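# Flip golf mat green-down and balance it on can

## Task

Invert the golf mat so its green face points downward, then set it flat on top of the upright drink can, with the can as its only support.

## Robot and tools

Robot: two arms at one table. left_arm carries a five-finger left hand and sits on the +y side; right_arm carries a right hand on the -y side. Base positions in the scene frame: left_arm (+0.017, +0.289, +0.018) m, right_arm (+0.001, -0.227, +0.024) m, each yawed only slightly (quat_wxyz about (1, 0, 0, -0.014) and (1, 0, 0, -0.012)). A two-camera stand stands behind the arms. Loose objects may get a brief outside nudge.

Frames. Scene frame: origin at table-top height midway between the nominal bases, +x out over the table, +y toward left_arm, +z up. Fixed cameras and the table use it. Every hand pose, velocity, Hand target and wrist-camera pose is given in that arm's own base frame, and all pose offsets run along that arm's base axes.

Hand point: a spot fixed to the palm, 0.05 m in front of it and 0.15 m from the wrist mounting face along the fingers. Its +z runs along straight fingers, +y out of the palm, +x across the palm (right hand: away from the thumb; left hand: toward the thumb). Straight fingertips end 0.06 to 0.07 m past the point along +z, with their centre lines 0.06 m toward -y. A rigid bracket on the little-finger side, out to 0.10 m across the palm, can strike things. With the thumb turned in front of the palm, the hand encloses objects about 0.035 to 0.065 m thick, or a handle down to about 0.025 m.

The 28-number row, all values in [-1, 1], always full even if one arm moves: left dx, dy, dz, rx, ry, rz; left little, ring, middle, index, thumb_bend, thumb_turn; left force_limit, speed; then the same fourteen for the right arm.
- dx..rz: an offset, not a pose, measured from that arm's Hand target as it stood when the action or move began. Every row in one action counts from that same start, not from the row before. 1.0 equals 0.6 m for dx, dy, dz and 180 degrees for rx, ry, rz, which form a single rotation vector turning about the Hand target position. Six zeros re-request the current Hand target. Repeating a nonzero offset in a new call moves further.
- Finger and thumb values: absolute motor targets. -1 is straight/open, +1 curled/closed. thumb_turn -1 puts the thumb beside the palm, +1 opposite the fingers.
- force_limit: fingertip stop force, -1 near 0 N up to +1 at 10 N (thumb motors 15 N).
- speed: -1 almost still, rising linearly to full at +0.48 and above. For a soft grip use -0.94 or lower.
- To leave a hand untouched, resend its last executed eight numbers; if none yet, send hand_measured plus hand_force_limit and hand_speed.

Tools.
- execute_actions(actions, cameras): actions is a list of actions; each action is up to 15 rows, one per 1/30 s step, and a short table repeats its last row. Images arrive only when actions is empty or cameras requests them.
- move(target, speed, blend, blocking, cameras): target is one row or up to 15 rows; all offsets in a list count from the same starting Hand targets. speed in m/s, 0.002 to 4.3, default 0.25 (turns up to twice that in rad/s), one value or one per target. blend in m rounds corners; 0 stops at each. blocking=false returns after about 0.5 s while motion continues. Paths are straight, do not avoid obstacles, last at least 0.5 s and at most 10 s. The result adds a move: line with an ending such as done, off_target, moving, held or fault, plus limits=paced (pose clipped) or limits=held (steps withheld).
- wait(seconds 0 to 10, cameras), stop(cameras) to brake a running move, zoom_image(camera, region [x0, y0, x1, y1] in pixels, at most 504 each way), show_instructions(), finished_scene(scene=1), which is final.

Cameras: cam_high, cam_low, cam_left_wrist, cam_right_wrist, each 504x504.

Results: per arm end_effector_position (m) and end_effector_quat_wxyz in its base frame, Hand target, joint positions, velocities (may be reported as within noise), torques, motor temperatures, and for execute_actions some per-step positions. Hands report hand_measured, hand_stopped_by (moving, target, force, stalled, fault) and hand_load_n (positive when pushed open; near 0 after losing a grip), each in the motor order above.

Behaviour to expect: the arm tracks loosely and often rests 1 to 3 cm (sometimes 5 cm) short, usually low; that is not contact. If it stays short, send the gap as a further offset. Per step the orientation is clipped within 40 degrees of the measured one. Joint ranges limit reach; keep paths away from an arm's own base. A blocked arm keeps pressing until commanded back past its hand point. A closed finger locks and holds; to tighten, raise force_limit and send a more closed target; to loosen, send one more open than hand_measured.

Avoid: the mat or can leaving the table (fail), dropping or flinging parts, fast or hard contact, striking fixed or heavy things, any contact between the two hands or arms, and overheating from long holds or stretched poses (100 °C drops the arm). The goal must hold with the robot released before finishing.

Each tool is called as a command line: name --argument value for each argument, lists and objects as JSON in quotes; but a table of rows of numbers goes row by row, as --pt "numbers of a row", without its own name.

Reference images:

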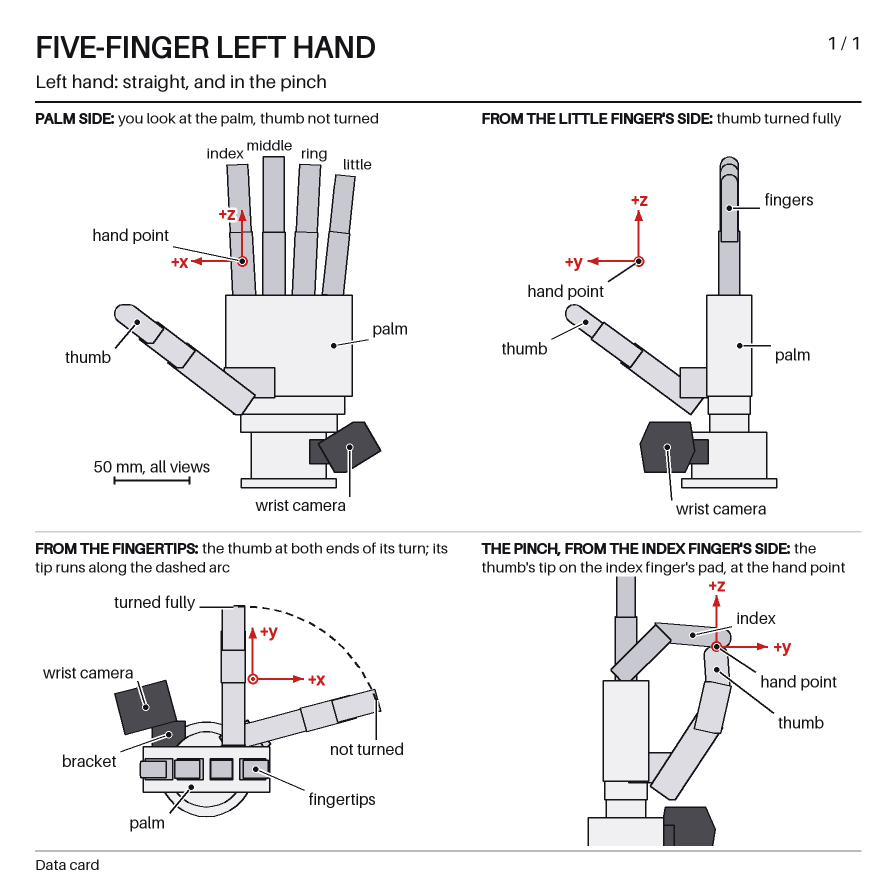

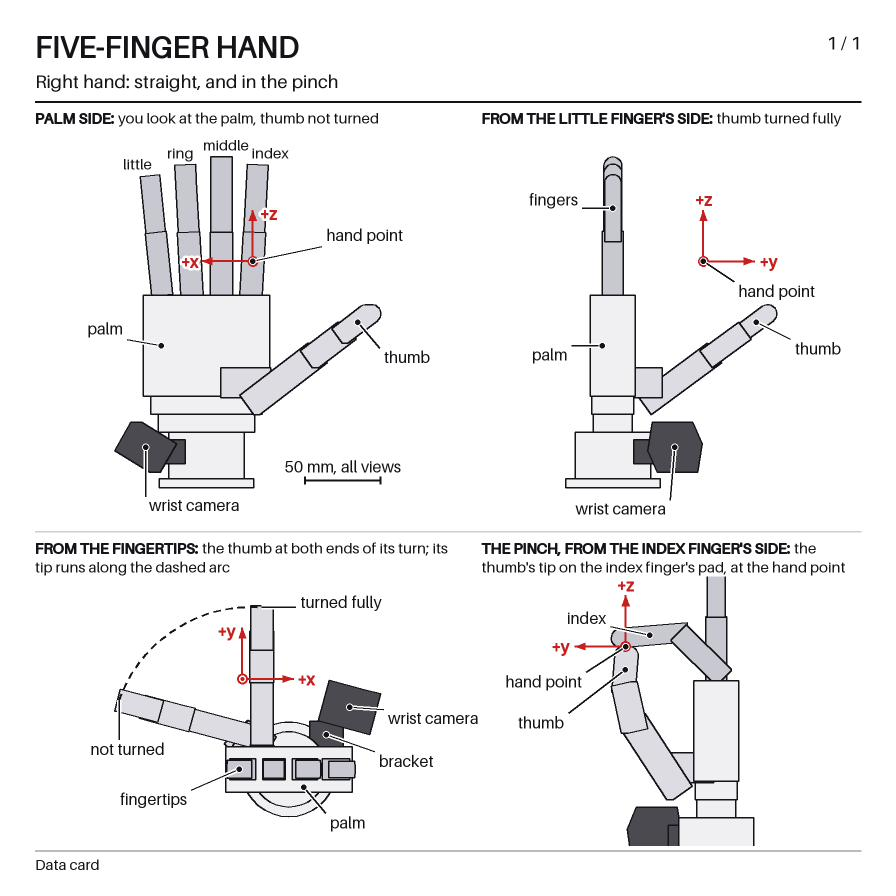

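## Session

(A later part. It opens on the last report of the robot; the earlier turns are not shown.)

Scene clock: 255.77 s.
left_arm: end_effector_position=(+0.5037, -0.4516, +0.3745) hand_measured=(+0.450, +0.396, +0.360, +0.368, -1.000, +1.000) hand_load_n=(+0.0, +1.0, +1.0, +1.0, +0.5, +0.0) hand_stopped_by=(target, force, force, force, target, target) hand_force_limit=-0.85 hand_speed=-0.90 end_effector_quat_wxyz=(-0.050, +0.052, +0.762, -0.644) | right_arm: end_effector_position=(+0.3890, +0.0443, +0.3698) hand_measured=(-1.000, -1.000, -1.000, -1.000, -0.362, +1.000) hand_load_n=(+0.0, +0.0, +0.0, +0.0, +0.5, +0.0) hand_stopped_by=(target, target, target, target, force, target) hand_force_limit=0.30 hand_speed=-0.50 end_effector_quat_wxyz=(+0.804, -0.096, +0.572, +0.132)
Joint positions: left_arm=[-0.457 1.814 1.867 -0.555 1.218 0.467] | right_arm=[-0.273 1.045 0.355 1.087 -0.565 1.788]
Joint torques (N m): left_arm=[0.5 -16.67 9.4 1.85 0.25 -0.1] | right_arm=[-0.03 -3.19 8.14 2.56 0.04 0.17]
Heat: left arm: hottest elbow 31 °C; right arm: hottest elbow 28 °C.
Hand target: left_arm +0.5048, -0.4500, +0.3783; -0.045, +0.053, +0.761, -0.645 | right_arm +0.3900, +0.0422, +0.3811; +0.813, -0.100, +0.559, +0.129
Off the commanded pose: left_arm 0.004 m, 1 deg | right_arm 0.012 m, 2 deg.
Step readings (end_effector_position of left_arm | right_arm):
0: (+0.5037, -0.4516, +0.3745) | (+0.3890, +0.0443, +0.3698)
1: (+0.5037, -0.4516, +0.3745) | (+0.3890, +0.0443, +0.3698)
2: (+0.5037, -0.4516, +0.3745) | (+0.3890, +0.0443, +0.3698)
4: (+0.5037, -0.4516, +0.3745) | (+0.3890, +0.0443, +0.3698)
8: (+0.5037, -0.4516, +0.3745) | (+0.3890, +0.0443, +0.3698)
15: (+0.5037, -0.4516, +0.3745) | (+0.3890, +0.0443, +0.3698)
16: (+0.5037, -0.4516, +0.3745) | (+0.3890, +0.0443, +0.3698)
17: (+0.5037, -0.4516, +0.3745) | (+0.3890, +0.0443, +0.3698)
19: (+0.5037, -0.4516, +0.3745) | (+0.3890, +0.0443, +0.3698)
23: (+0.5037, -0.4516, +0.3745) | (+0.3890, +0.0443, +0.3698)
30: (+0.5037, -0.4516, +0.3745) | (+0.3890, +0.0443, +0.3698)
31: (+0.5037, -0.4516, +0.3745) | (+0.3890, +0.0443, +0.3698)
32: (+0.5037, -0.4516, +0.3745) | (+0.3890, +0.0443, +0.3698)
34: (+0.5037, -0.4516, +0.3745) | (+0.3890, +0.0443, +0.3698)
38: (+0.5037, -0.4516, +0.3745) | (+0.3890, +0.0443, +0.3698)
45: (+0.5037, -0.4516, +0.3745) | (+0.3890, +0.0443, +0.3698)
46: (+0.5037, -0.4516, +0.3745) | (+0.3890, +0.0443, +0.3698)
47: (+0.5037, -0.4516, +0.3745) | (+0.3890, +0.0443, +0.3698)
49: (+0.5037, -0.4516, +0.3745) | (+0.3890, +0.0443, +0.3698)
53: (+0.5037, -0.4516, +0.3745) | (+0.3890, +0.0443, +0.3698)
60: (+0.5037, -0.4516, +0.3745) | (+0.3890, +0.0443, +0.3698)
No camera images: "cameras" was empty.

execute_actions --actions '[[[0,0,0,0,0,0,0.6,0.6,0.6,0.6,-0.8,1,-0.5,-0.93,0,0,0,0,0,0,-1,-1,-1,-1,0.35,1,0.3,-0.5]],[[0,0,0,0,0,0,0.6,0.6,0.6,0.6,-0.8,1,-0.5,-0.93,0,0,0,0,0,0,-1,-1,-1,-1,0.35,1,0.3,-0.5]],[[0,0,0,0,0,0,0.6,0.6,0.6,0.6,-0.8,1,-0.5,-0.93,0,0,0,0,0,0,-1,-1,-1,-1,0.35,1,0.3,-0.5]]]' --cameras '["cam_high","cam_low"]'

Scene clock: 257.70 s.
left_arm: end_effector_position=(+0.5036, -0.4516, +0.3744) hand_measured=(+0.488, +0.416, +0.378, +0.394, -0.994, +1.000) hand_load_n=(+3.5, +2.0, +2.5, +2.5, +4.0, -0.5) hand_stopped_by=(force, force, force, force, force, target) hand_force_limit=-0.50 hand_speed=-0.93 end_effector_quat_wxyz=(-0.050, +0.051, +0.762, -0.644) | right_arm: end_effector_position=(+0.3890, +0.0443, +0.3698) hand_measured=(-1.000, -1.000, -1.000, -1.000, -0.362, +1.000) hand_load_n=(+0.0, +0.0, +0.0, +0.0, +0.5, -0.5) hand_stopped_by=(target, target, target, target, force, target) hand_force_limit=0.30 hand_speed=-0.50 end_effector_quat_wxyz=(+0.804, -0.096, +0.572, +0.132)
Joint positions: left_arm=[-0.457 1.814 1.866 -0.555 1.218 0.465] | right_arm=[-0.273 1.045 0.355 1.087 -0.565 1.788]
Joint torques (N m): left_arm=[0.44 -16.62 9.43 1.87 0.26 -0.07] | right_arm=[-0.21 -3.14 8.17 2.56 0.03 0.17]
Heat: left arm: hottest elbow 30 °C; right arm: hottest elbow 28 °C.
Hand target: left_arm +0.5048, -0.4500, +0.3784; -0.045, +0.053, +0.761, -0.645 | right_arm +0.3900, +0.0422, +0.3811; +0.813, -0.100, +0.559, +0.129
Off the commanded pose: left_arm 0.004 m, 1 deg | right_arm 0.012 m, 2 deg.
Step readings (end_effector_position of left_arm | right_arm):
0: (+0.5037, -0.4516, +0.3745) | (+0.3890, +0.0443, +0.3698)
1: (+0.5037, -0.4516, +0.3745) | (+0.3890, +0.0443, +0.3698)
2: (+0.5037, -0.4516, +0.3745) | (+0.3890, +0.0443, +0.3698)
4: (+0.5037, -0.4516, +0.3743) | (+0.3890, +0.0443, +0.3698)
8: (+0.5037, -0.4516, +0.3744) | (+0.3890, +0.0443, +0.3698)
15: (+0.5036, -0.4516, +0.3744) | (+0.3890, +0.0443, +0.3698)
16: (+0.5036, -0.4516, +0.3744) | (+0.3890, +0.0443, +0.3698)
17: (+0.5036, -0.4516, +0.3744) | (+0.3890, +0.0443, +0.3698)
19: (+0.5036, -0.4516, +0.3744) | (+0.3890, +0.0443, +0.3698)
23: (+0.5036, -0.4516, +0.3744) | (+0.3890, +0.0443, +0.3698)
30: (+0.5036, -0.4516, +0.3744) | (+0.3890, +0.0443, +0.3698)
31: (+0.5036, -0.4516, +0.3744) | (+0.3890, +0.0443, +0.3698)
32: (+0.5036, -0.4516, +0.3744) | (+0.3890, +0.0443, +0.3698)
34: (+0.5036, -0.4516, +0.3744) | (+0.3890, +0.0443, +0.3698)
38: (+0.5036, -0.4516, +0.3744) | (+0.3890, +0.0443, +0.3698)
45: (+0.5036, -0.4516, +0.3744) | (+0.3890, +0.0443, +0.3698)
Images, in order (width x height): cam_high 504x504, cam_low 504x504.

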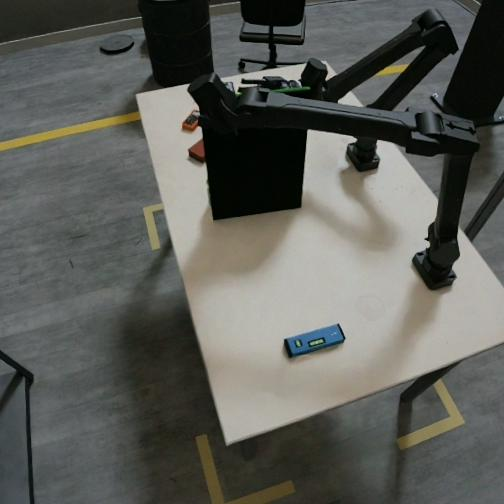

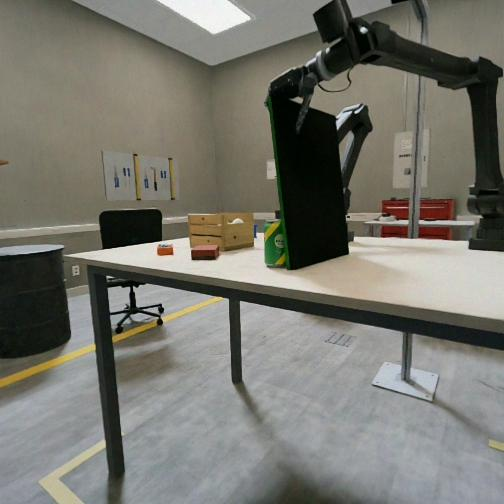

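zoom_image --camera "cam_low" --region '[240, 60, 380, 280]'

zoom_image --camera "cam_high" --region '[180, 60, 330, 230]'

Scaled by 2.291 from the camera's 504x504 image, which has a finer 720x720 frame.

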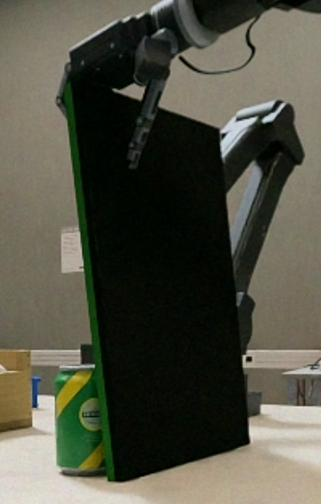

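Scaled by 2.965 from the camera's 504x504 image, which has a finer 720x720 frame.

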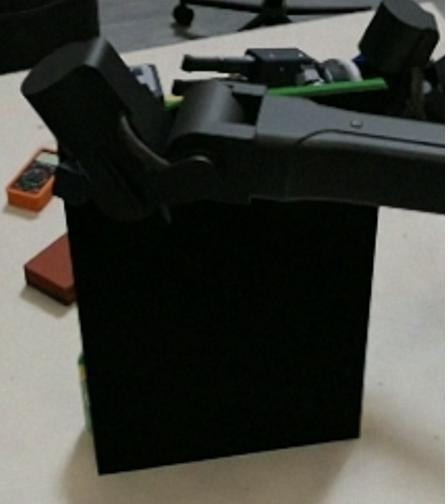

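move --target '[0,0,0,0,0,0,0.6,0.6,0.6,0.6,-0.8,1,-0.5,-0.93,-0.0065,-0.2017,-0.0085,0,0,0,-1,-1,-1,-1,0.35,1,0.3,-0.5]' --speed 0.1 --cameras '["cam_high","cam_low","cam_right_wrist"]'

Scene clock: 261.20 s.
left_arm: end_effector_position=(+0.5036, -0.4516, +0.3744) hand_measured=(+0.488, +0.416, +0.378, +0.394, -0.994, +1.000) hand_load_n=(+3.0, +1.5, +2.5, +3.0, +4.5, +0.0) hand_stopped_by=(force, force, force, force, force, target) hand_force_limit=-0.50 hand_speed=-0.93 end_effector_quat_wxyz=(-0.050, +0.051, +0.762, -0.644) | right_arm: end_effector_position=(+0.3815, -0.0711, +0.3601) hand_measured=(-1.000, -1.000, -1.000, -1.000, -0.362, +1.000) hand_load_n=(+0.0, +0.0, +0.0, +0.0, +0.0, -0.5) hand_stopped_by=(target, target, target, target, force, target) hand_force_limit=0.30 hand_speed=-0.50 end_effector_quat_wxyz=(+0.802, -0.087, +0.574, +0.140)
Joint positions: left_arm=[-0.457 1.814 1.866 -0.555 1.218 0.465] | right_arm=[-0.657 1.289 0.444 1.398 -0.903 2.045]
Joint torques (N m): left_arm=[0.44 -16.67 9.46 1.87 0.26 -0.07] | right_arm=[-0.26 -4.95 9.07 2.14 0.21 0.21]
Heat: left arm: hottest elbow 30 °C; right arm: hottest elbow 28 °C.
Hand target: left_arm +0.5048, -0.4500, +0.3784; -0.045, +0.053, +0.761, -0.645 | right_arm +0.3860, -0.0788, +0.3760; +0.813, -0.100, +0.559, +0.129
Off the commanded pose: left_arm 0.004 m, 1 deg | right_arm 0.018 m, 3 deg.
move: off_target (right_arm)
camera_calibration:
cam_right_wrist: T_world_to_cam=[[-0.287716, 0.931176, -0.2239, 0.25484], [-0.781801, -0.0933244, 0.616504, 0.0670321], [0.553179, 0.352424, 0.754845, -0.344031], [0, 0, 0, 1]] pos_world=[0.316038, -0.1098, 0.275423]
Images, in order (width x height): cam_high 504x504, cam_low 504x504, cam_right_wrist 504x504.

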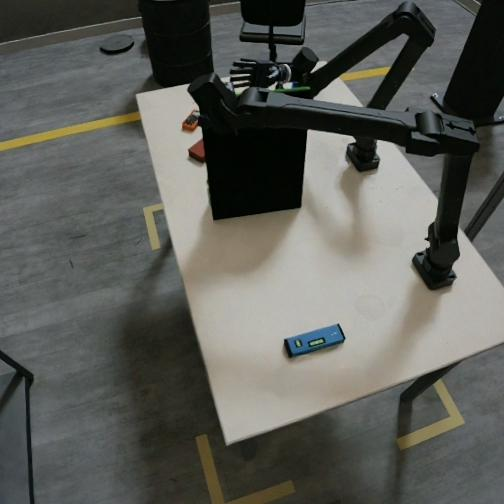

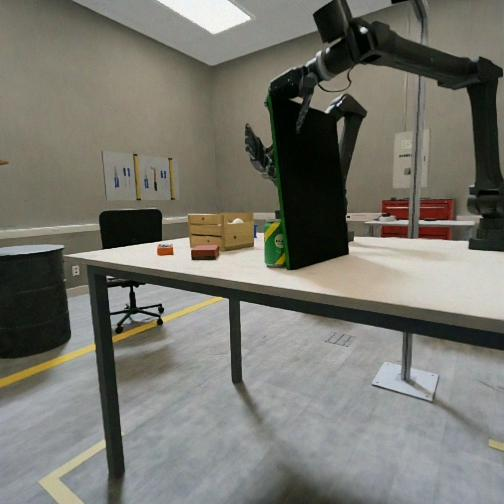

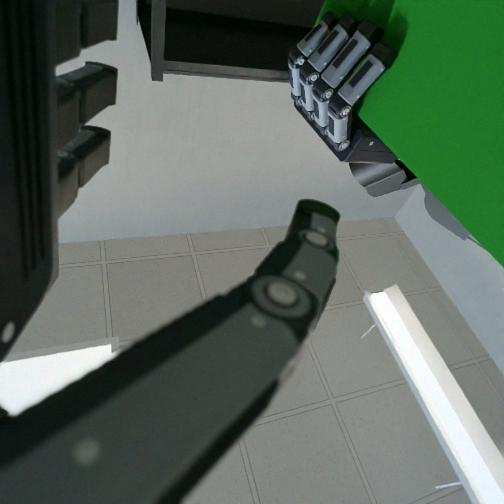

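move --pt "0 0 0 0 0 0 0.6 0.6 0.6 0.6 -0.8 1 -0.5 -0.93 0.03 0.01 -0.04 -0.0191 0.308 -0.0316 -1 -1 -1 -1 0.35 1 0.3 -0.5" --pt "0 0 0 0 0 0 0.6 0.6 0.6 0.6 -0.8 1 -0.5 -0.93 0.0775 0.027 -0.1433 -0.0382 0.6159 -0.0633 -1 -1 -1 -1 0.35 1 0.3 -0.5" --speed 0.3 --blend 0.02 --cameras '["cam_high","cam_low","cam_right_wrist"]'

Scene clock: 266.63 s.
left_arm: end_effector_position=(+0.5036, -0.4516, +0.3744) hand_measured=(+0.488, +0.416, +0.378, +0.394, -0.994, +1.000) hand_load_n=(+3.0, +2.0, +2.5, +3.0, +4.0, -0.5) hand_stopped_by=(force, force, force, force, force, target) hand_force_limit=-0.50 hand_speed=-0.93 end_effector_quat_wxyz=(-0.050, +0.051, +0.762, -0.644) | right_arm: end_effector_position=(+0.4208, -0.0624, +0.2717) hand_measured=(-1.000, -1.000, -1.000, -1.000, -0.362, +1.000) hand_load_n=(+0.0, +0.0, +0.0, +0.0, +0.0, +0.0) hand_stopped_by=(target, target, target, target, force, target) hand_force_limit=0.30 hand_speed=-0.50 end_effector_quat_wxyz=(-0.012, +0.057, +0.996, +0.064)
Joint positions: left_arm=[-0.457 1.814 1.866 -0.555 1.218 0.465] | right_arm=[-0.354 1.428 1.471 -1.674 -0.115 1.328]
Joint torques (N m): left_arm=[0.44 -16.62 9.43 1.85 0.26 -0.07] | right_arm=[1.03 -9.52 11.52 -0.29 -0.06 0.14]
Heat: left arm: hottest elbow 30 °C; right arm: hottest elbow 29 °C.
Hand target: left_arm +0.5048, -0.4500, +0.3784; -0.045, +0.053, +0.761, -0.645 | right_arm +0.4325, -0.0627, +0.2901; +0.003, +0.055, +0.997, +0.057
Off the commanded pose: left_arm 0.004 m, 1 deg | right_arm 0.022 m, 2 deg.
move: off_target (right_arm)
camera_calibration:
cam_right_wrist: T_world_to_cam=[[-0.126848, 0.975497, 0.179763, 0.0635866], [0.853737, 0.0151007, 0.520485, -0.502303], [0.505017, 0.219493, -0.834734, 0.14166], [0, 0, 0, 1]] pos_world=[0.36536, -0.0855369, 0.36826]
Images, in order (width x height): cam_high 504x504, cam_low 504x504, cam_right_wrist 504x504.

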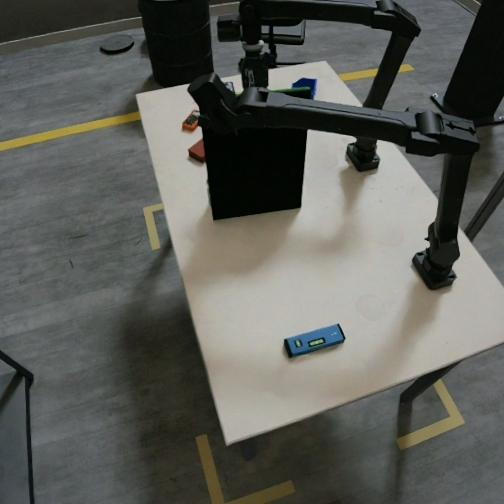

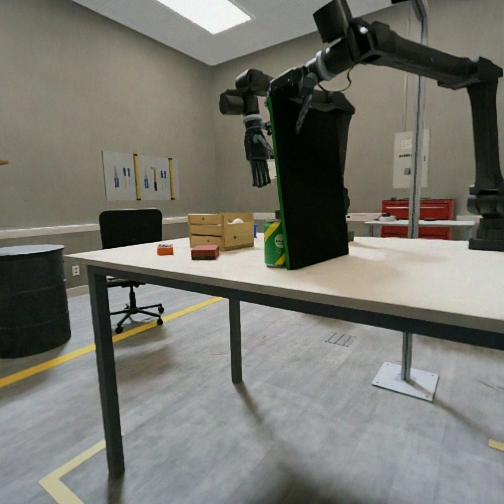

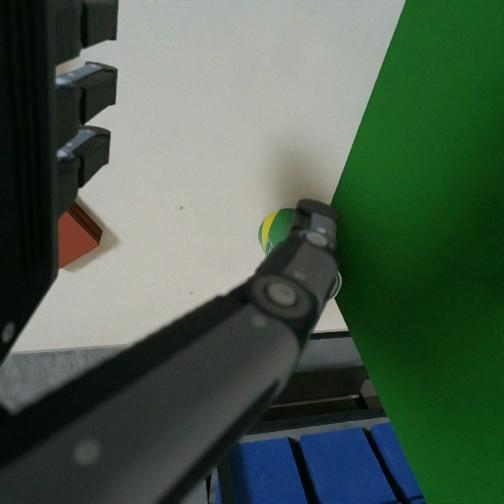

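move --target '[0,0,0,0,0,0,0.6,0.6,0.6,0.6,-0.8,1,-0.5,-0.93,0.0347,0.142,-0.0268,0,0,0,-1,-1,-1,-1,0.35,1,0.3,-0.5]' --speed 0.08 --cameras '["cam_right_wrist","cam_low"]'

Scene clock: 268.90 s.
left_arm: end_effector_position=(+0.5036, -0.4516, +0.3744) hand_measured=(+0.488, +0.416, +0.378, +0.394, -0.994, +1.000) hand_load_n=(+3.0, +2.0, +2.5, +3.0, +4.5, -0.5) hand_stopped_by=(force, force, force, force, force, target) hand_force_limit=-0.50 hand_speed=-0.93 end_effector_quat_wxyz=(-0.050, +0.051, +0.762, -0.644) | right_arm: end_effector_position=(+0.4465, +0.0199, +0.2710) hand_measured=(-1.000, -1.000, -1.000, -1.000, -0.362, +1.000) hand_load_n=(+0.0, +0.0, +0.0, +0.0, +0.0, +0.0) hand_stopped_by=(target, target, target, target, force, target) hand_force_limit=0.30 hand_speed=-0.50 end_effector_quat_wxyz=(-0.007, +0.056, +0.997, +0.058)
Joint positions: left_arm=[-0.457 1.814 1.866 -0.555 1.218 0.465] | right_arm=[-0.141 1.428 1.471 -1.638 -0.115 1.54]
Joint torques (N m): left_arm=[0.44 -16.79 9.46 1.87 0.27 -0.06] | right_arm=[0.91 -9.99 8.01 0.85 -0.16 0.16]
Heat: left arm: hottest elbow 30 °C; right arm: hottest elbow 29 °C.
Hand target: left_arm +0.5048, -0.4500, +0.3784; -0.045, +0.053, +0.761, -0.645 | right_arm +0.4534, +0.0226, +0.2740; +0.003, +0.055, +0.997, +0.057
Off the commanded pose: left_arm 0.004 m, 1 deg | right_arm 0.008 m, 1 deg.
move: done
camera_calibration:
cam_right_wrist: T_world_to_cam=[[-0.130346, 0.977234, 0.167404, -0.0084284], [0.848879, 0.0227607, 0.528096, -0.5251], [0.512263, 0.210942, -0.83252, 0.106353], [0, 0, 0, 1]] pos_world=[0.390167, -0.00224618, 0.367256]
Images, in order (width x height): cam_low 504x504, cam_right_wrist 504x504.

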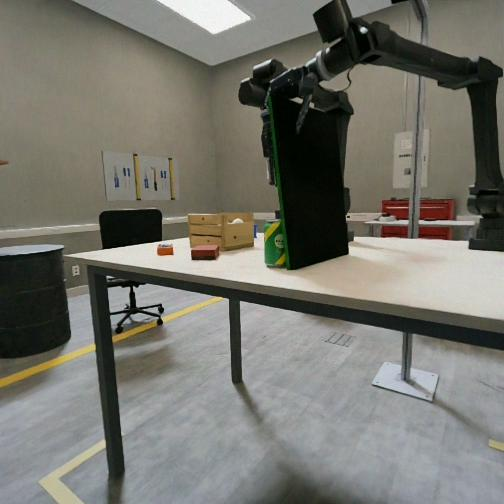

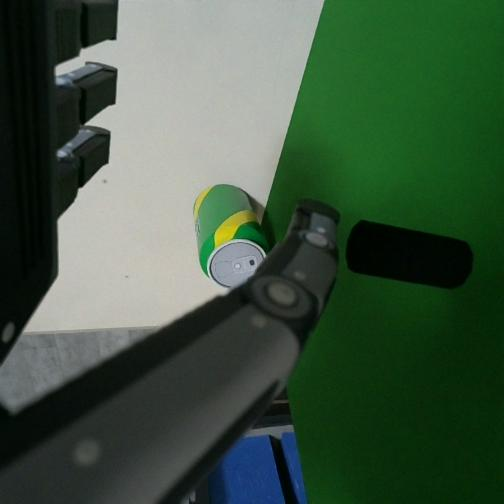

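move --target '[0,0,0,0,0,0,0.6,0.6,0.6,0.6,-0.8,1,-0.5,-0.93,0.005,0.042,0.0265,0,0,0,-1,-1,-1,-1,-0.15,1,0.3,-0.5]' --speed 0.05 --cameras '["cam_right_wrist","cam_high"]'

Scene clock: 270.93 s.
left_arm: end_effector_position=(+0.5036, -0.4516, +0.3744) hand_measured=(+0.488, +0.416, +0.378, +0.394, -0.994, +1.000) hand_load_n=(+3.0, +2.0, +2.5, +3.0, +4.5, -0.5) hand_stopped_by=(force, force, force, force, force, target) hand_force_limit=-0.50 hand_speed=-0.93 end_effector_quat_wxyz=(-0.050, +0.051, +0.762, -0.644) | right_arm: end_effector_position=(+0.4468, +0.0441, +0.2705) hand_measured=(-1.000, -1.000, -1.000, -1.000, -0.150, +1.000) hand_load_n=(+0.0, +0.0, +0.0, +0.0, +0.0, +0.0) hand_stopped_by=(target, target, target, target, target, target) hand_force_limit=0.30 hand_speed=-0.50 end_effector_quat_wxyz=(-0.013, +0.057, +0.997, +0.058)
Joint positions: left_arm=[-0.457 1.814 1.866 -0.555 1.218 0.465] | right_arm=[-0.082 1.428 1.471 -1.643 -0.115 1.601]
Joint torques (N m): left_arm=[0.44 -16.67 9.47 1.87 0.26 -0.07] | right_arm=[1.03 -9.88 11.22 -0.25 -0.18 0.14]
Heat: left arm: hottest elbow 30 °C; right arm: hottest elbow 29 °C.
Hand target: left_arm +0.5048, -0.4500, +0.3784; -0.045, +0.053, +0.761, -0.645 | right_arm +0.4564, +0.0477, +0.2899; +0.003, +0.056, +0.997, +0.057
Off the commanded pose: left_arm 0.004 m, 1 deg | right_arm 0.022 m, 2 deg.
move: off_target (right_arm)
camera_calibration:
cam_right_wrist: T_world_to_cam=[[-0.126512, 0.977521, 0.16866, -0.0339147], [0.855286, 0.0213664, 0.517716, -0.525651], [0.502475, 0.20975, -0.838763, 0.106938], [0, 0, 0, 1]] pos_world=[0.391557, 0.0219533, 0.367554]
Images, in order (width x height): cam_high 504x504, cam_right_wrist 504x504.

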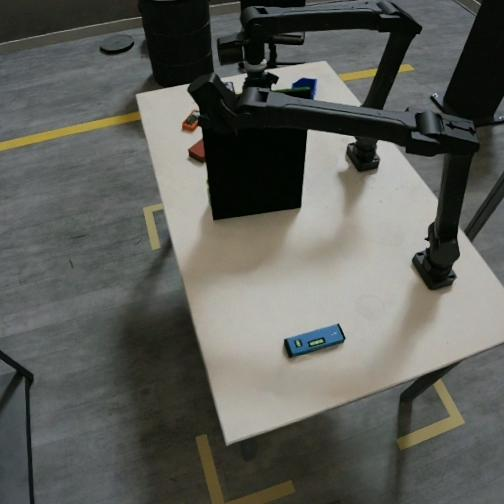

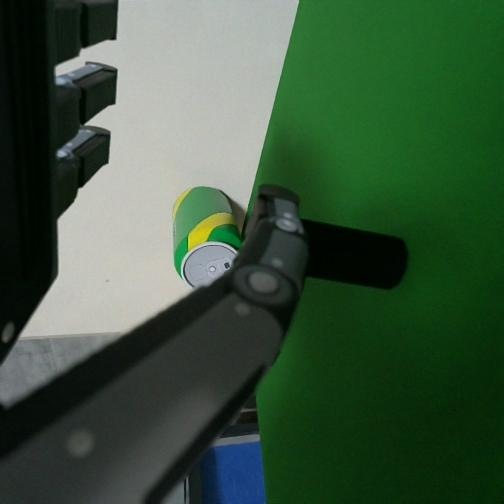

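move --target '[0,0,0,0,0,0,0.6,0.6,0.6,0.6,-0.8,1,-0.5,-0.93,-0.0067,-0.022,0.03,0,0,0,-1,-1,-1,-1,-0.15,1,0.3,-0.5]' --speed 0.05 --cameras '["cam_right_wrist"]'

Scene clock: 272.33 s.
left_arm: end_effector_position=(+0.5036, -0.4516, +0.3744) hand_measured=(+0.488, +0.416, +0.378, +0.394, -0.994, +1.000) hand_load_n=(+3.0, +2.0, +2.5, +3.0, +4.0, -0.5) hand_stopped_by=(force, force, force, force, force, target) hand_force_limit=-0.50 hand_speed=-0.93 end_effector_quat_wxyz=(-0.050, +0.051, +0.762, -0.644) | right_arm: end_effector_position=(+0.4434, +0.0402, +0.2832) hand_measured=(-1.000, -1.000, -1.000, -1.000, -0.150, +1.000) hand_load_n=(+0.0, +0.0, +0.0, +0.0, +0.0, +0.0) hand_stopped_by=(target, target, target, target, target, target) hand_force_limit=0.30 hand_speed=-0.50 end_effector_quat_wxyz=(-0.017, +0.056, +0.997, +0.058)
Joint positions: left_arm=[-0.457 1.814 1.866 -0.555 1.218 0.465] | right_arm=[-0.093 1.428 1.504 -1.686 -0.115 1.588]
Joint torques (N m): left_arm=[0.5 -16.67 9.44 1.88 0.27 -0.07] | right_arm=[-0.5 -10.46 11.62 -0.31 -0.17 -0.03]
Heat: left arm: hottest elbow 30 °C; right arm: hottest elbow 29 °C.
Hand target: left_arm +0.5048, -0.4500, +0.3784; -0.045, +0.053, +0.761, -0.645 | right_arm +0.4524, +0.0346, +0.3079; +0.003, +0.055, +0.997, +0.057
Off the commanded pose: left_arm 0.004 m, 1 deg | right_arm 0.027 m, 2 deg.
joint sent to its limit (right arm) — joint 4 (wrist pitch), lower limit. The joint targets still meet the commanded pose.
move: off_target (right_arm)
camera_calibration:
cam_right_wrist: T_world_to_cam=[[-0.127728, 0.977014, 0.170671, -0.0328115], [0.859094, 0.0229943, 0.511302, -0.529135], [0.495625, 0.21193, -0.842284, 0.123955], [0, 0, 0, 1]] pos_world=[0.38895, 0.0179546, 0.380553]
Images, in order (width x height): cam_right_wrist 504x504.

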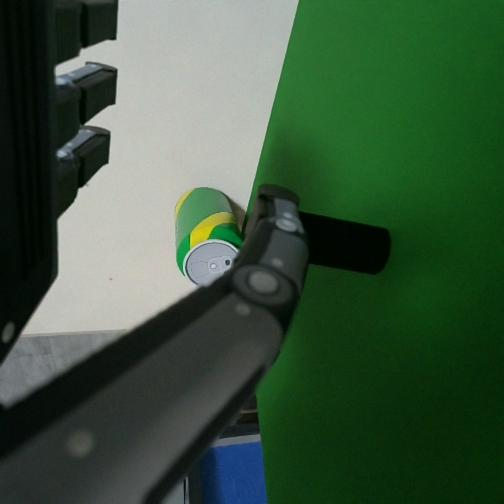

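move --target '[0,0,0,0,0,0,0.6,0.6,0.6,0.6,-0.8,1,-0.5,-0.93,0.006,0.045,0.0017,0,0,0,-1,-1,-1,-1,-0.15,1,0.3,-0.5]' --speed 0.05 --cameras '["cam_right_wrist"]'

Scene clock: 273.87 s.
left_arm: end_effector_position=(+0.5036, -0.4516, +0.3744) hand_measured=(+0.488, +0.416, +0.378, +0.394, -0.994, +1.000) hand_load_n=(+3.0, +2.0, +2.5, +3.0, +4.5, -0.5) hand_stopped_by=(force, force, force, force, force, target) hand_force_limit=-0.50 hand_speed=-0.93 end_effector_quat_wxyz=(-0.050, +0.051, +0.762, -0.644) | right_arm: end_effector_position=(+0.4459, +0.0579, +0.2866) hand_measured=(-1.000, -1.000, -1.000, -1.000, -0.150, +1.000) hand_load_n=(+0.0, +0.0, +0.0, +0.0, +0.0, +0.0) hand_stopped_by=(target, target, target, target, target, target) hand_force_limit=0.30 hand_speed=-0.50 end_effector_quat_wxyz=(-0.015, +0.057, +0.997, +0.057)
Joint positions: left_arm=[-0.457 1.814 1.866 -0.555 1.218 0.465] | right_arm=[-0.049 1.428 1.513 -1.686 -0.115 1.634]
Joint torques (N m): left_arm=[0.5 -16.67 9.44 1.87 0.27 -0.07] | right_arm=[1.03 -9.88 11.69 -0.25 -0.17 0.15]
Heat: left arm: hottest elbow 30 °C; right arm: hottest elbow 29 °C.
Hand target: left_arm +0.5048, -0.4500, +0.3784; -0.045, +0.053, +0.761, -0.645 | right_arm +0.4560, +0.0615, +0.3089; +0.003, +0.055, +0.997, +0.057
Off the commanded pose: left_arm 0.004 m, 1 deg | right_arm 0.025 m, 2 deg.
joint sent to its limit (right arm) — joint 4 (wrist pitch), lower limit. The joint targets still meet the commanded pose.
move: off_target (right_arm)
camera_calibration:
cam_right_wrist: T_world_to_cam=[[-0.126454, 0.977568, 0.168432, -0.0502515], [0.857238, 0.0222521, 0.514439, -0.533493], [0.499151, 0.20944, -0.840823, 0.120048], [0, 0, 0, 1]] pos_world=[0.391054, 0.0358527, 0.383853]
Images, in order (width x height): cam_right_wrist 504x504.

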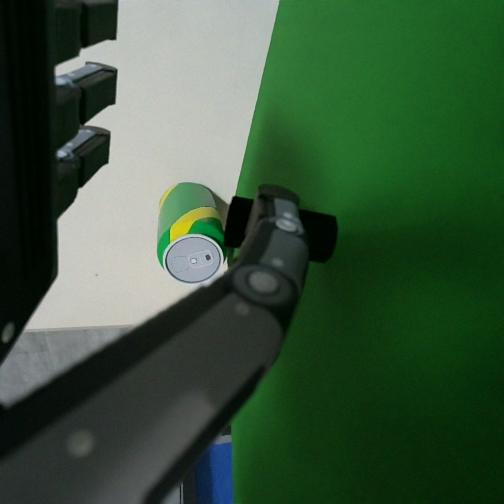

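move --target '[0,0,0,0,0,0,0.6,0.6,0.6,0.6,-0.8,1,-0.5,-0.93,0.0145,0.0195,0.0,0,0,0,-1,-1,-1,-1,-0.15,1,0.3,-0.5]' --speed 0.05 --cameras '["cam_right_wrist"]'

Scene clock: 275.23 s.
left_arm: end_effector_position=(+0.5036, -0.4516, +0.3744) hand_measured=(+0.488, +0.416, +0.378, +0.394, -0.994, +1.000) hand_load_n=(+3.0, +1.5, +2.5, +3.0, +4.0, -0.5) hand_stopped_by=(force, force, force, force, force, target) hand_force_limit=-0.50 hand_speed=-0.93 end_effector_quat_wxyz=(-0.050, +0.051, +0.762, -0.644) | right_arm: end_effector_position=(+0.4537, +0.0689, +0.2900) hand_measured=(-1.000, -1.000, -1.000, -1.000, -0.150, +1.000) hand_load_n=(+0.0, +0.0, +0.0, +0.0, +0.0, +0.0) hand_stopped_by=(target, target, target, target, target, target) hand_force_limit=0.30 hand_speed=-0.50 end_effector_quat_wxyz=(-0.012, +0.057, +0.997, +0.057)
Joint positions: left_arm=[-0.457 1.814 1.866 -0.555 1.218 0.465] | right_arm=[-0.021 1.443 1.538 -1.686 -0.115 1.663]
Joint torques (N m): left_arm=[0.5 -16.67 9.44 1.87 0.26 -0.07] | right_arm=[0.91 -9.64 11.69 -0.23 -0.15 0.16]
Heat: left arm: hottest elbow 30 °C; right arm: hottest elbow 29 °C.
Hand target: left_arm +0.5048, -0.4500, +0.3784; -0.045, +0.053, +0.761, -0.645 | right_arm +0.4647, +0.0733, +0.3088; +0.003, +0.055, +0.997, +0.057
Off the commanded pose: left_arm 0.004 m, 1 deg | right_arm 0.022 m, 2 deg.
joint sent to its limit (right arm) — joint 4 (wrist pitch), lower limit. The joint targets still meet the commanded pose.
move: off_target (right_arm)
camera_calibration:
cam_right_wrist: T_world_to_cam=[[-0.126526, 0.977834, 0.166831, -0.0601577], [0.854215, 0.0219045, 0.519458, -0.542184], [0.50429, 0.208235, -0.838052, 0.113567], [0, 0, 0, 1]] pos_world=[0.398259, 0.0470518, 0.386853]
Images, in order (width x height): cam_right_wrist 504x504.

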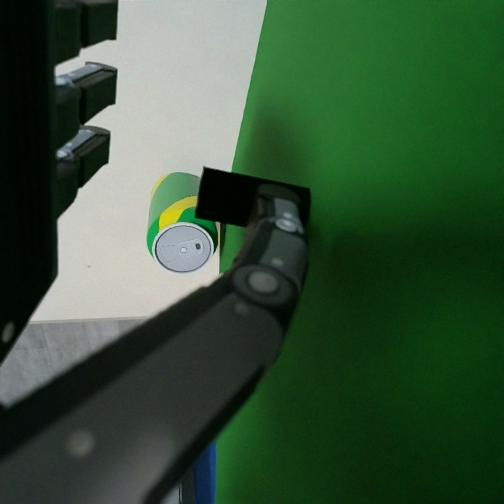

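execute_actions --actions '[[[0,0,0,0,0,0,0.6,0.6,0.6,0.6,-0.8,1,-0.5,-0.93,0,0,0,0,0,0,-0.2,-0.2,-0.2,-0.2,-0.15,1,-0.3,-0.6]],[[0,0,0,0,0,0,0.6,0.6,0.6,0.6,-0.8,1,-0.5,-0.93,0,0,0,0,0,0,-0.2,-0.2,-0.2,-0.2,-0.15,1,-0.3,-0.6]],[[0,0,0,0,0,0,0.6,0.6,0.6,0.6,-0.8,1,-0.5,-0.93,0,0,0,0,0,0,-0.2,-0.2,-0.2,-0.2,-0.15,1,-0.3,-0.6]],[[0,0,0,0,0,0,0.6,0.6,0.6,0.6,-0.8,1,-0.5,-0.93,0,0,0,0,0,0,-0.2,-0.2,-0.2,-0.2,-0.15,1,-0.3,-0.6]]]' --cameras '["cam_right_wrist"]'

Scene clock: 277.93 s.
left_arm: end_effector_position=(+0.5036, -0.4516, +0.3744) hand_measured=(+0.488, +0.416, +0.378, +0.394, -0.994, +1.000) hand_load_n=(+3.0, +2.0, +3.0, +2.5, +4.0, -0.5) hand_stopped_by=(force, force, force, force, force, target) hand_force_limit=-0.50 hand_speed=-0.93 end_effector_quat_wxyz=(-0.050, +0.051, +0.762, -0.644) | right_arm: end_effector_position=(+0.4538, +0.0688, +0.2900) hand_measured=(-0.200, -0.200, -0.200, -0.200, -0.150, +1.000) hand_load_n=(+0.0, +0.0, +0.0, +0.0, +0.0, +0.0) hand_stopped_by=(target, target, target, target, target, target) hand_force_limit=-0.30 hand_speed=-0.60 end_effector_quat_wxyz=(-0.012, +0.058, +0.997, +0.057)
Joint positions: left_arm=[-0.457 1.814 1.866 -0.555 1.218 0.465] | right_arm=[-0.021 1.443 1.538 -1.686 -0.115 1.665]
Joint torques (N m): left_arm=[0.44 -16.62 9.46 1.87 0.26 -0.07] | right_arm=[0.97 -9.52 11.66 -0.23 -0.17 0.13]
Heat: left arm: hottest elbow 30 °C; right arm: hottest elbow 29 °C.
Hand target: left_arm +0.5048, -0.4500, +0.3784; -0.045, +0.053, +0.761, -0.645 | right_arm +0.4647, +0.0733, +0.3088; +0.003, +0.055, +0.997, +0.057
Off the commanded pose: left_arm 0.004 m, 1 deg | right_arm 0.022 m, 2 deg.
joint sent to its limit (right arm) — joint 4 (wrist pitch), lower limit. The joint targets still meet the commanded pose.
Step readings (end_effector_position of left_arm | right_arm):
0: (+0.5036, -0.4516, +0.3744) | (+0.4538, +0.0689, +0.2900)
1: (+0.5036, -0.4516, +0.3744) | (+0.4538, +0.0689, +0.2900)
2: (+0.5036, -0.4516, +0.3744) | (+0.4538, +0.0689, +0.2900)
4: (+0.5036, -0.4516, +0.3744) | (+0.4538, +0.0689, +0.2900)
8: (+0.5036, -0.4516, +0.3744) | (+0.4538, +0.0688, +0.2900)
15: (+0.5036, -0.4516, +0.3744) | (+0.4538, +0.0688, +0.2900)
16: (+0.5036, -0.4516, +0.3744) | (+0.4538, +0.0688, +0.2900)
17: (+0.5036, -0.4516, +0.3744) | (+0.4538, +0.0688, +0.2900)
19: (+0.5036, -0.4516, +0.3744) | (+0.4538, +0.0688, +0.2900)
23: (+0.5036, -0.4516, +0.3744) | (+0.4538, +0.0688, +0.2900)
30: (+0.5036, -0.4516, +0.3744) | (+0.4538, +0.0688, +0.2900)
31: (+0.5036, -0.4516, +0.3744) | (+0.4538, +0.0688, +0.2900)
32: (+0.5036, -0.4516, +0.3744) | (+0.4538, +0.0688, +0.2900)
34: (+0.5036, -0.4516, +0.3744) | (+0.4538, +0.0688, +0.2900)
38: (+0.5036, -0.4516, +0.3744) | (+0.4538, +0.0688, +0.2900)
45: (+0.5036, -0.4516, +0.3744) | (+0.4538, +0.0688, +0.2900)
46: (+0.5036, -0.4516, +0.3744) | (+0.4538, +0.0688, +0.2900)
47: (+0.5036, -0.4516, +0.3744) | (+0.4538, +0.0688, +0.2900)
49: (+0.5036, -0.4516, +0.3744) | (+0.4538, +0.0688, +0.2900)
53: (+0.5036, -0.4516, +0.3744) | (+0.4538, +0.0688, +0.2900)
60: (+0.5036, -0.4516, +0.3744) | (+0.4538, +0.0688, +0.2900)
camera_calibration:
cam_right_wrist: T_world_to_cam=[[-0.125, 0.978029, 0.166838, -0.0607647], [0.854341, 0.0206056, 0.519304, -0.542199], [0.504456, 0.20745, -0.838146, 0.113523], [0, 0, 0, 1]] pos_world=[0.39836, 0.0470516, 0.386853]
Images, in order (width x height): cam_right_wrist 504x504.

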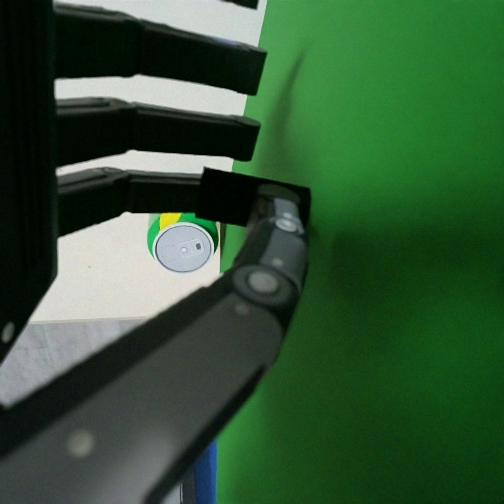

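execute_actions --actions '[[[0,0,0,0,0,0,0.6,0.6,0.6,0.6,-0.8,1,-0.5,-0.93,0,0,0,0,0,0,-0.2,-0.2,0.3,0.3,-0.15,1,-0.6,-0.85]],[[0,0,0,0,0,0,0.6,0.6,0.6,0.6,-0.8,1,-0.5,-0.93,0,0,0,0,0,0,-0.2,-0.2,0.3,0.3,-0.15,1,-0.6,-0.85]],[[0,0,0,0,0,0,0.6,0.6,0.6,0.6,-0.8,1,-0.5,-0.93,0,0,0,0,0,0,-0.2,-0.2,0.3,0.3,-0.15,1,-0.6,-0.85]],[[0,0,0,0,0,0,0.6,0.6,0.6,0.6,-0.8,1,-0.5,-0.93,0,0,0,0,0,0,-0.2,-0.2,0.3,0.3,-0.15,1,-0.6,-0.85]]]' --cameras '["cam_right_wrist"]'

Scene clock: 280.47 s.
left_arm: end_effector_position=(+0.5035, -0.4516, +0.3744) hand_measured=(+0.488, +0.416, +0.378, +0.394, -0.994, +1.000) hand_load_n=(+3.0, +1.5, +2.5, +3.0, +4.5, -0.5) hand_stopped_by=(force, force, force, force, force, target) hand_force_limit=-0.50 hand_speed=-0.93 end_effector_quat_wxyz=(-0.051, +0.051, +0.762, -0.644) | right_arm: end_effector_position=(+0.4543, +0.0684, +0.2880) hand_measured=(-0.200, -0.200, +0.020, -0.036, -0.150, +1.000) hand_load_n=(+0.0, +0.5, +3.5, +0.0, +2.0, -0.5) hand_stopped_by=(target, target, force, force, target, target) hand_force_limit=-0.60 hand_speed=-0.85 end_effector_quat_wxyz=(-0.014, +0.058, +0.997, +0.056)
Joint positions: left_arm=[-0.457 1.814 1.866 -0.555 1.218 0.465] | right_arm=[-0.021 1.447 1.538 -1.686 -0.113 1.665]
Joint torques (N m): left_arm=[0.44 -16.62 9.46 1.85 0.26 -0.07] | right_arm=[1.14 -9.99 11.63 -0.23 -0.23 0.13]
Heat: left arm: hottest elbow 30 °C; right arm: hottest elbow 29 °C.
Hand target: left_arm +0.5048, -0.4500, +0.3784; -0.045, +0.053, +0.761, -0.645 | right_arm +0.4647, +0.0732, +0.3088; +0.003, +0.055, +0.997, +0.057
Off the commanded pose: left_arm 0.004 m, 1 deg | right_arm 0.024 m, 2 deg.
joint sent to its limit (right arm) — joint 4 (wrist pitch), lower limit. The joint targets still meet the commanded pose.
Step readings (end_effector_position of left_arm | right_arm):
0: (+0.5036, -0.4516, +0.3744) | (+0.4538, +0.0688, +0.2900)
1: (+0.5036, -0.4516, +0.3744) | (+0.4538, +0.0688, +0.2900)
2: (+0.5036, -0.4516, +0.3744) | (+0.4538, +0.0688, +0.2900)
4: (+0.5036, -0.4516, +0.3744) | (+0.4538, +0.0688, +0.2900)
8: (+0.5036, -0.4516, +0.3744) | (+0.4538, +0.0688, +0.2900)
15: (+0.5035, -0.4516, +0.3744) | (+0.4541, +0.0686, +0.2891)
16: (+0.5035, -0.4516, +0.3744) | (+0.4543, +0.0686, +0.2886)
17: (+0.5035, -0.4516, +0.3744) | (+0.4542, +0.0686, +0.2882)
19: (+0.5035, -0.4516, +0.3744) | (+0.4543, +0.0684, +0.2880)
23: (+0.5035, -0.4516, +0.3744) | (+0.4543, +0.0684, +0.2880)
30: (+0.5035, -0.4516, +0.3744) | (+0.4543, +0.0684, +0.2880)
31: (+0.5035, -0.4516, +0.3744) | (+0.4543, +0.0684, +0.2880)
32: (+0.5035, -0.4516, +0.3744) | (+0.4543, +0.0684, +0.2880)
34: (+0.5035, -0.4516, +0.3744) | (+0.4543, +0.0684, +0.2880)
38: (+0.5035, -0.4516, +0.3744) | (+0.4543, +0.0684, +0.2880)
45: (+0.5035, -0.4516, +0.3744) | (+0.4543, +0.0684, +0.2880)
46: (+0.5035, -0.4516, +0.3744) | (+0.4543, +0.0684, +0.2880)
47: (+0.5035, -0.4516, +0.3744) | (+0.4543, +0.0684, +0.2880)
49: (+0.5035, -0.4516, +0.3744) | (+0.4543, +0.0684, +0.2880)
53: (+0.5035, -0.4516, +0.3744) | (+0.4543, +0.0684, +0.2880)
60: (+0.5035, -0.4516, +0.3744) | (+0.4543, +0.0684, +0.2880)
camera_calibration:
cam_right_wrist: T_world_to_cam=[[-0.123831, 0.978374, 0.165678, -0.0602119], [0.856999, 0.0212791, 0.514879, -0.541602], [0.500219, 0.205744, -0.841101, 0.114631], [0, 0, 0, 1]] pos_world=[0.399356, 0.04685, 0.385252]
Images, in order (width x height): cam_right_wrist 504x504.

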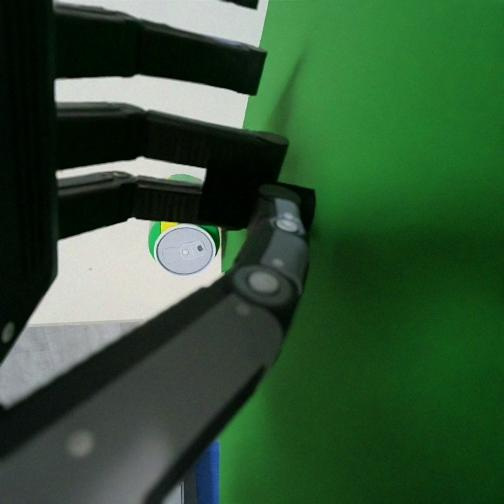

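execute_actions --actions '[[[0,0,0,0,0,0,0.6,0.6,0.6,0.6,-0.8,1,-0.5,-0.93,0,0,0,0,0,0,-0.2,-0.2,0.3,0.35,-0.15,1,-0.4,-0.9]],[[0,0,0,0,0,0,0.6,0.6,0.6,0.6,-0.8,1,-0.5,-0.93,0,0,0,0,0,0,-0.2,-0.2,0.3,0.35,-0.15,1,-0.4,-0.9]],[[0,0,0,0,0,0,0.6,0.6,0.6,0.6,-0.8,1,-0.5,-0.93,0,0,0,0,0,0,-0.2,-0.2,0.33,0.35,0.1,1,-0.2,-0.9]],[[0,0,0,0,0,0,0.6,0.6,0.6,0.6,-0.8,1,-0.5,-0.93,0,0,0,0,0,0,-0.2,-0.2,0.33,0.35,0.1,1,-0.2,-0.9]],[[0,0,0,0,0,0,0.6,0.6,0.6,0.6,-0.8,1,-0.5,-0.93,0,0,0,0,0,0,-0.2,-0.2,0.33,0.35,0.1,1,-0.2,-0.9]]]' --cameras '["cam_right_wrist"]'

Scene clock: 283.43 s.
left_arm: end_effector_position=(+0.5035, -0.4516, +0.3744) hand_measured=(+0.488, +0.416, +0.378, +0.394, -0.994, +1.000) hand_load_n=(+3.0, +1.5, +2.0, +2.5, +4.0, -0.5) hand_stopped_by=(force, force, force, force, force, target) hand_force_limit=-0.50 hand_speed=-0.93 end_effector_quat_wxyz=(-0.051, +0.051, +0.762, -0.644) | right_arm: end_effector_position=(+0.4543, +0.0683, +0.2876) hand_measured=(-0.200, -0.200, +0.036, +0.008, -0.146, +1.000) hand_load_n=(+0.0, +0.0, +6.0, +3.0, +6.0, +0.0) hand_stopped_by=(target, target, force, force, force, target) hand_force_limit=-0.20 hand_speed=-0.90 end_effector_quat_wxyz=(-0.015, +0.059, +0.997, +0.056)
Joint positions: left_arm=[-0.457 1.814 1.866 -0.555 1.218 0.465] | right_arm=[-0.021 1.448 1.538 -1.687 -0.113 1.666]
Joint torques (N m): left_arm=[0.5 -16.67 9.43 1.88 0.26 -0.06] | right_arm=[1.08 -10.05 11.67 -0.2 -0.25 0.13]
Heat: left arm: hottest elbow 29 °C; right arm: hottest elbow 29 °C.
Hand target: left_arm +0.5047, -0.4501, +0.3784; -0.045, +0.053, +0.761, -0.645 | right_arm +0.4647, +0.0732, +0.3089; +0.003, +0.056, +0.997, +0.057
Off the commanded pose: left_arm 0.004 m, 1 deg | right_arm 0.024 m, 2 deg.
joint sent to its limit (right arm) — joint 4 (wrist pitch), lower limit. The joint targets still meet the commanded pose.
Step readings (end_effector_position of left_arm | right_arm):
0: (+0.5035, -0.4516, +0.3744) | (+0.4543, +0.0684, +0.2880)
1: (+0.5035, -0.4516, +0.3744) | (+0.4543, +0.0684, +0.2880)
2: (+0.5035, -0.4516, +0.3744) | (+0.4543, +0.0684, +0.2880)
4: (+0.5035, -0.4516, +0.3744) | (+0.4543, +0.0684, +0.2880)
8: (+0.5035, -0.4516, +0.3744) | (+0.4542, +0.0684, +0.2878)
15: (+0.5035, -0.4516, +0.3744) | (+0.4542, +0.0684, +0.2878)
16: (+0.5035, -0.4516, +0.3744) | (+0.4542, +0.0684, +0.2878)
17: (+0.5035, -0.4516, +0.3744) | (+0.4542, +0.0684, +0.2878)
19: (+0.5035, -0.4516, +0.3744) | (+0.4542, +0.0684, +0.2878)
23: (+0.5035, -0.4516, +0.3744) | (+0.4542, +0.0684, +0.2878)
30: (+0.5035, -0.4516, +0.3744) | (+0.4542, +0.0684, +0.2878)
31: (+0.5035, -0.4516, +0.3744) | (+0.4542, +0.0684, +0.2878)
32: (+0.5035, -0.4516, +0.3744) | (+0.4542, +0.0684, +0.2878)
34: (+0.5035, -0.4516, +0.3744) | (+0.4543, +0.0683, +0.2876)
38: (+0.5035, -0.4516, +0.3744) | (+0.4543, +0.0683, +0.2876)
45: (+0.5035, -0.4516, +0.3744) | (+0.4543, +0.0683, +0.2876)
46: (+0.5035, -0.4516, +0.3744) | (+0.4543, +0.0683, +0.2876)
47: (+0.5035, -0.4516, +0.3744) | (+0.4543, +0.0683, +0.2876)
49: (+0.5035, -0.4516, +0.3744) | (+0.4543, +0.0683, +0.2876)
53: (+0.5035, -0.4516, +0.3744) | (+0.4543, +0.0683, +0.2876)
60: (+0.5035, -0.4516, +0.3744) | (+0.4543, +0.0683, +0.2876)
61: (+0.5035, -0.4516, +0.3744) | (+0.4543, +0.0683, +0.2876)
62: (+0.5035, -0.4516, +0.3744) | (+0.4543, +0.0683, +0.2876)
64: (+0.5035, -0.4516, +0.3744) | (+0.4543, +0.0683, +0.2876)
68: (+0.5035, -0.4516, +0.3744) | (+0.4543, +0.0683, +0.2876)
75: (+0.5035, -0.4516, +0.3744) | (+0.4543, +0.0683, +0.2876)
camera_calibration:
cam_right_wrist: T_world_to_cam=[[-0.122416, 0.978578, 0.165526, -0.0606657], [0.857862, 0.0204612, 0.513473, -0.541298], [0.499087, 0.204856, -0.84199, 0.115165], [0, 0, 0, 1]] pos_world=[0.399455, 0.0468495, 0.384951]
Images, in order (width x height): cam_right_wrist 504x504.

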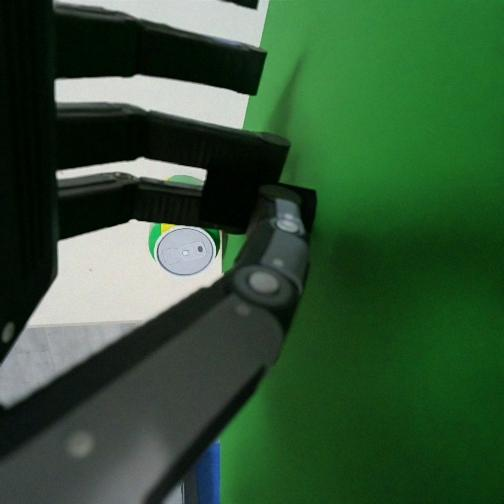

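execute_actions --actions '[[[0,0,0,0,0,0,0.6,0.6,0.6,0.6,-0.8,1,-0.5,-0.93,0,0,0,0,0,0,-0.2,-0.2,0.4,0.4,0.2,1,0.2,-0.9]],[[0,0,0,0,0,0,0.6,0.6,0.6,0.6,-0.8,1,-0.5,-0.93,0,0,0,0,0,0,-0.2,-0.2,0.4,0.4,0.2,1,0.2,-0.9]],[[0,0,0,0,0,0,0.6,0.6,0.6,0.6,-0.8,1,-0.5,-0.93,0,0,0,0,0,0,-0.2,-0.2,0.4,0.4,0.2,1,0.2,-0.9]]]' --cameras '[]'

Scene clock: 285.40 s.
left_arm: end_effector_position=(+0.5037, -0.4514, +0.3744) hand_measured=(+0.488, +0.416, +0.378, +0.394, -0.994, +1.000) hand_load_n=(+3.0, +2.0, +2.5, +3.0, +4.5, -0.5) hand_stopped_by=(force, force, force, force, force, target) hand_force_limit=-0.50 hand_speed=-0.93 end_effector_quat_wxyz=(-0.050, +0.051, +0.762, -0.644) | right_arm: end_effector_position=(+0.4544, +0.0683, +0.2873) hand_measured=(-0.200, -0.200, +0.042, +0.024, -0.140, +1.000) hand_load_n=(+0.0, +0.0, +6.5, +6.5, +9.0, +0.0) hand_stopped_by=(target, target, force, force, force, target) hand_force_limit=0.20 hand_speed=-0.90 end_effector_quat_wxyz=(-0.016, +0.059, +0.997, +0.056)
Joint positions: left_arm=[-0.457 1.814 1.866 -0.555 1.218 0.465] | right_arm=[-0.021 1.449 1.538 -1.687 -0.113 1.666]
Joint torques (N m): left_arm=[0.44 -16.67 9.44 1.88 0.26 -0.07] | right_arm=[1.08 -9.99 11.64 -0.16 -0.26 0.12]
Heat: left arm: hottest elbow 29 °C; right arm: hottest elbow 29 °C.
Hand target: left_arm +0.5048, -0.4500, +0.3784; -0.045, +0.053, +0.761, -0.645 | right_arm +0.4647, +0.0732, +0.3087; +0.003, +0.056, +0.997, +0.057
Off the commanded pose: left_arm 0.004 m, 1 deg | right_arm 0.024 m, 2 deg.
joint sent to its limit (right arm) — joint 4 (wrist pitch), lower limit. The joint targets still meet the commanded pose.
Step readings (end_effector_position of left_arm | right_arm):
0: (+0.5035, -0.4516, +0.3744) | (+0.4543, +0.0683, +0.2876)
1: (+0.5035, -0.4516, +0.3744) | (+0.4543, +0.0683, +0.2876)
2: (+0.5035, -0.4516, +0.3744) | (+0.4543, +0.0683, +0.2876)
4: (+0.5037, -0.4514, +0.3744) | (+0.4543, +0.0683, +0.2874)
8: (+0.5037, -0.4514, +0.3744) | (+0.4544, +0.0683, +0.2873)
15: (+0.5037, -0.4514, +0.3744) | (+0.4544, +0.0683, +0.2873)
16: (+0.5037, -0.4514, +0.3744) | (+0.4544, +0.0683, +0.2873)
17: (+0.5037, -0.4514, +0.3744) | (+0.4544, +0.0683, +0.2873)
19: (+0.5037, -0.4514, +0.3744) | (+0.4544, +0.0683, +0.2873)
23: (+0.5037, -0.4514, +0.3744) | (+0.4544, +0.0683, +0.2873)
30: (+0.5037, -0.4514, +0.3744) | (+0.4544, +0.0683, +0.2873)
31: (+0.5037, -0.4514, +0.3744) | (+0.4544, +0.0683, +0.2873)
32: (+0.5037, -0.4514, +0.3744) | (+0.4544, +0.0683, +0.2873)
34: (+0.5037, -0.4514, +0.3744) | (+0.4544, +0.0683, +0.2873)
38: (+0.5037, -0.4514, +0.3744) | (+0.4544, +0.0683, +0.2873)
45: (+0.5037, -0.4514, +0.3744) | (+0.4544, +0.0683, +0.2873)
No camera images: "cameras" was empty.


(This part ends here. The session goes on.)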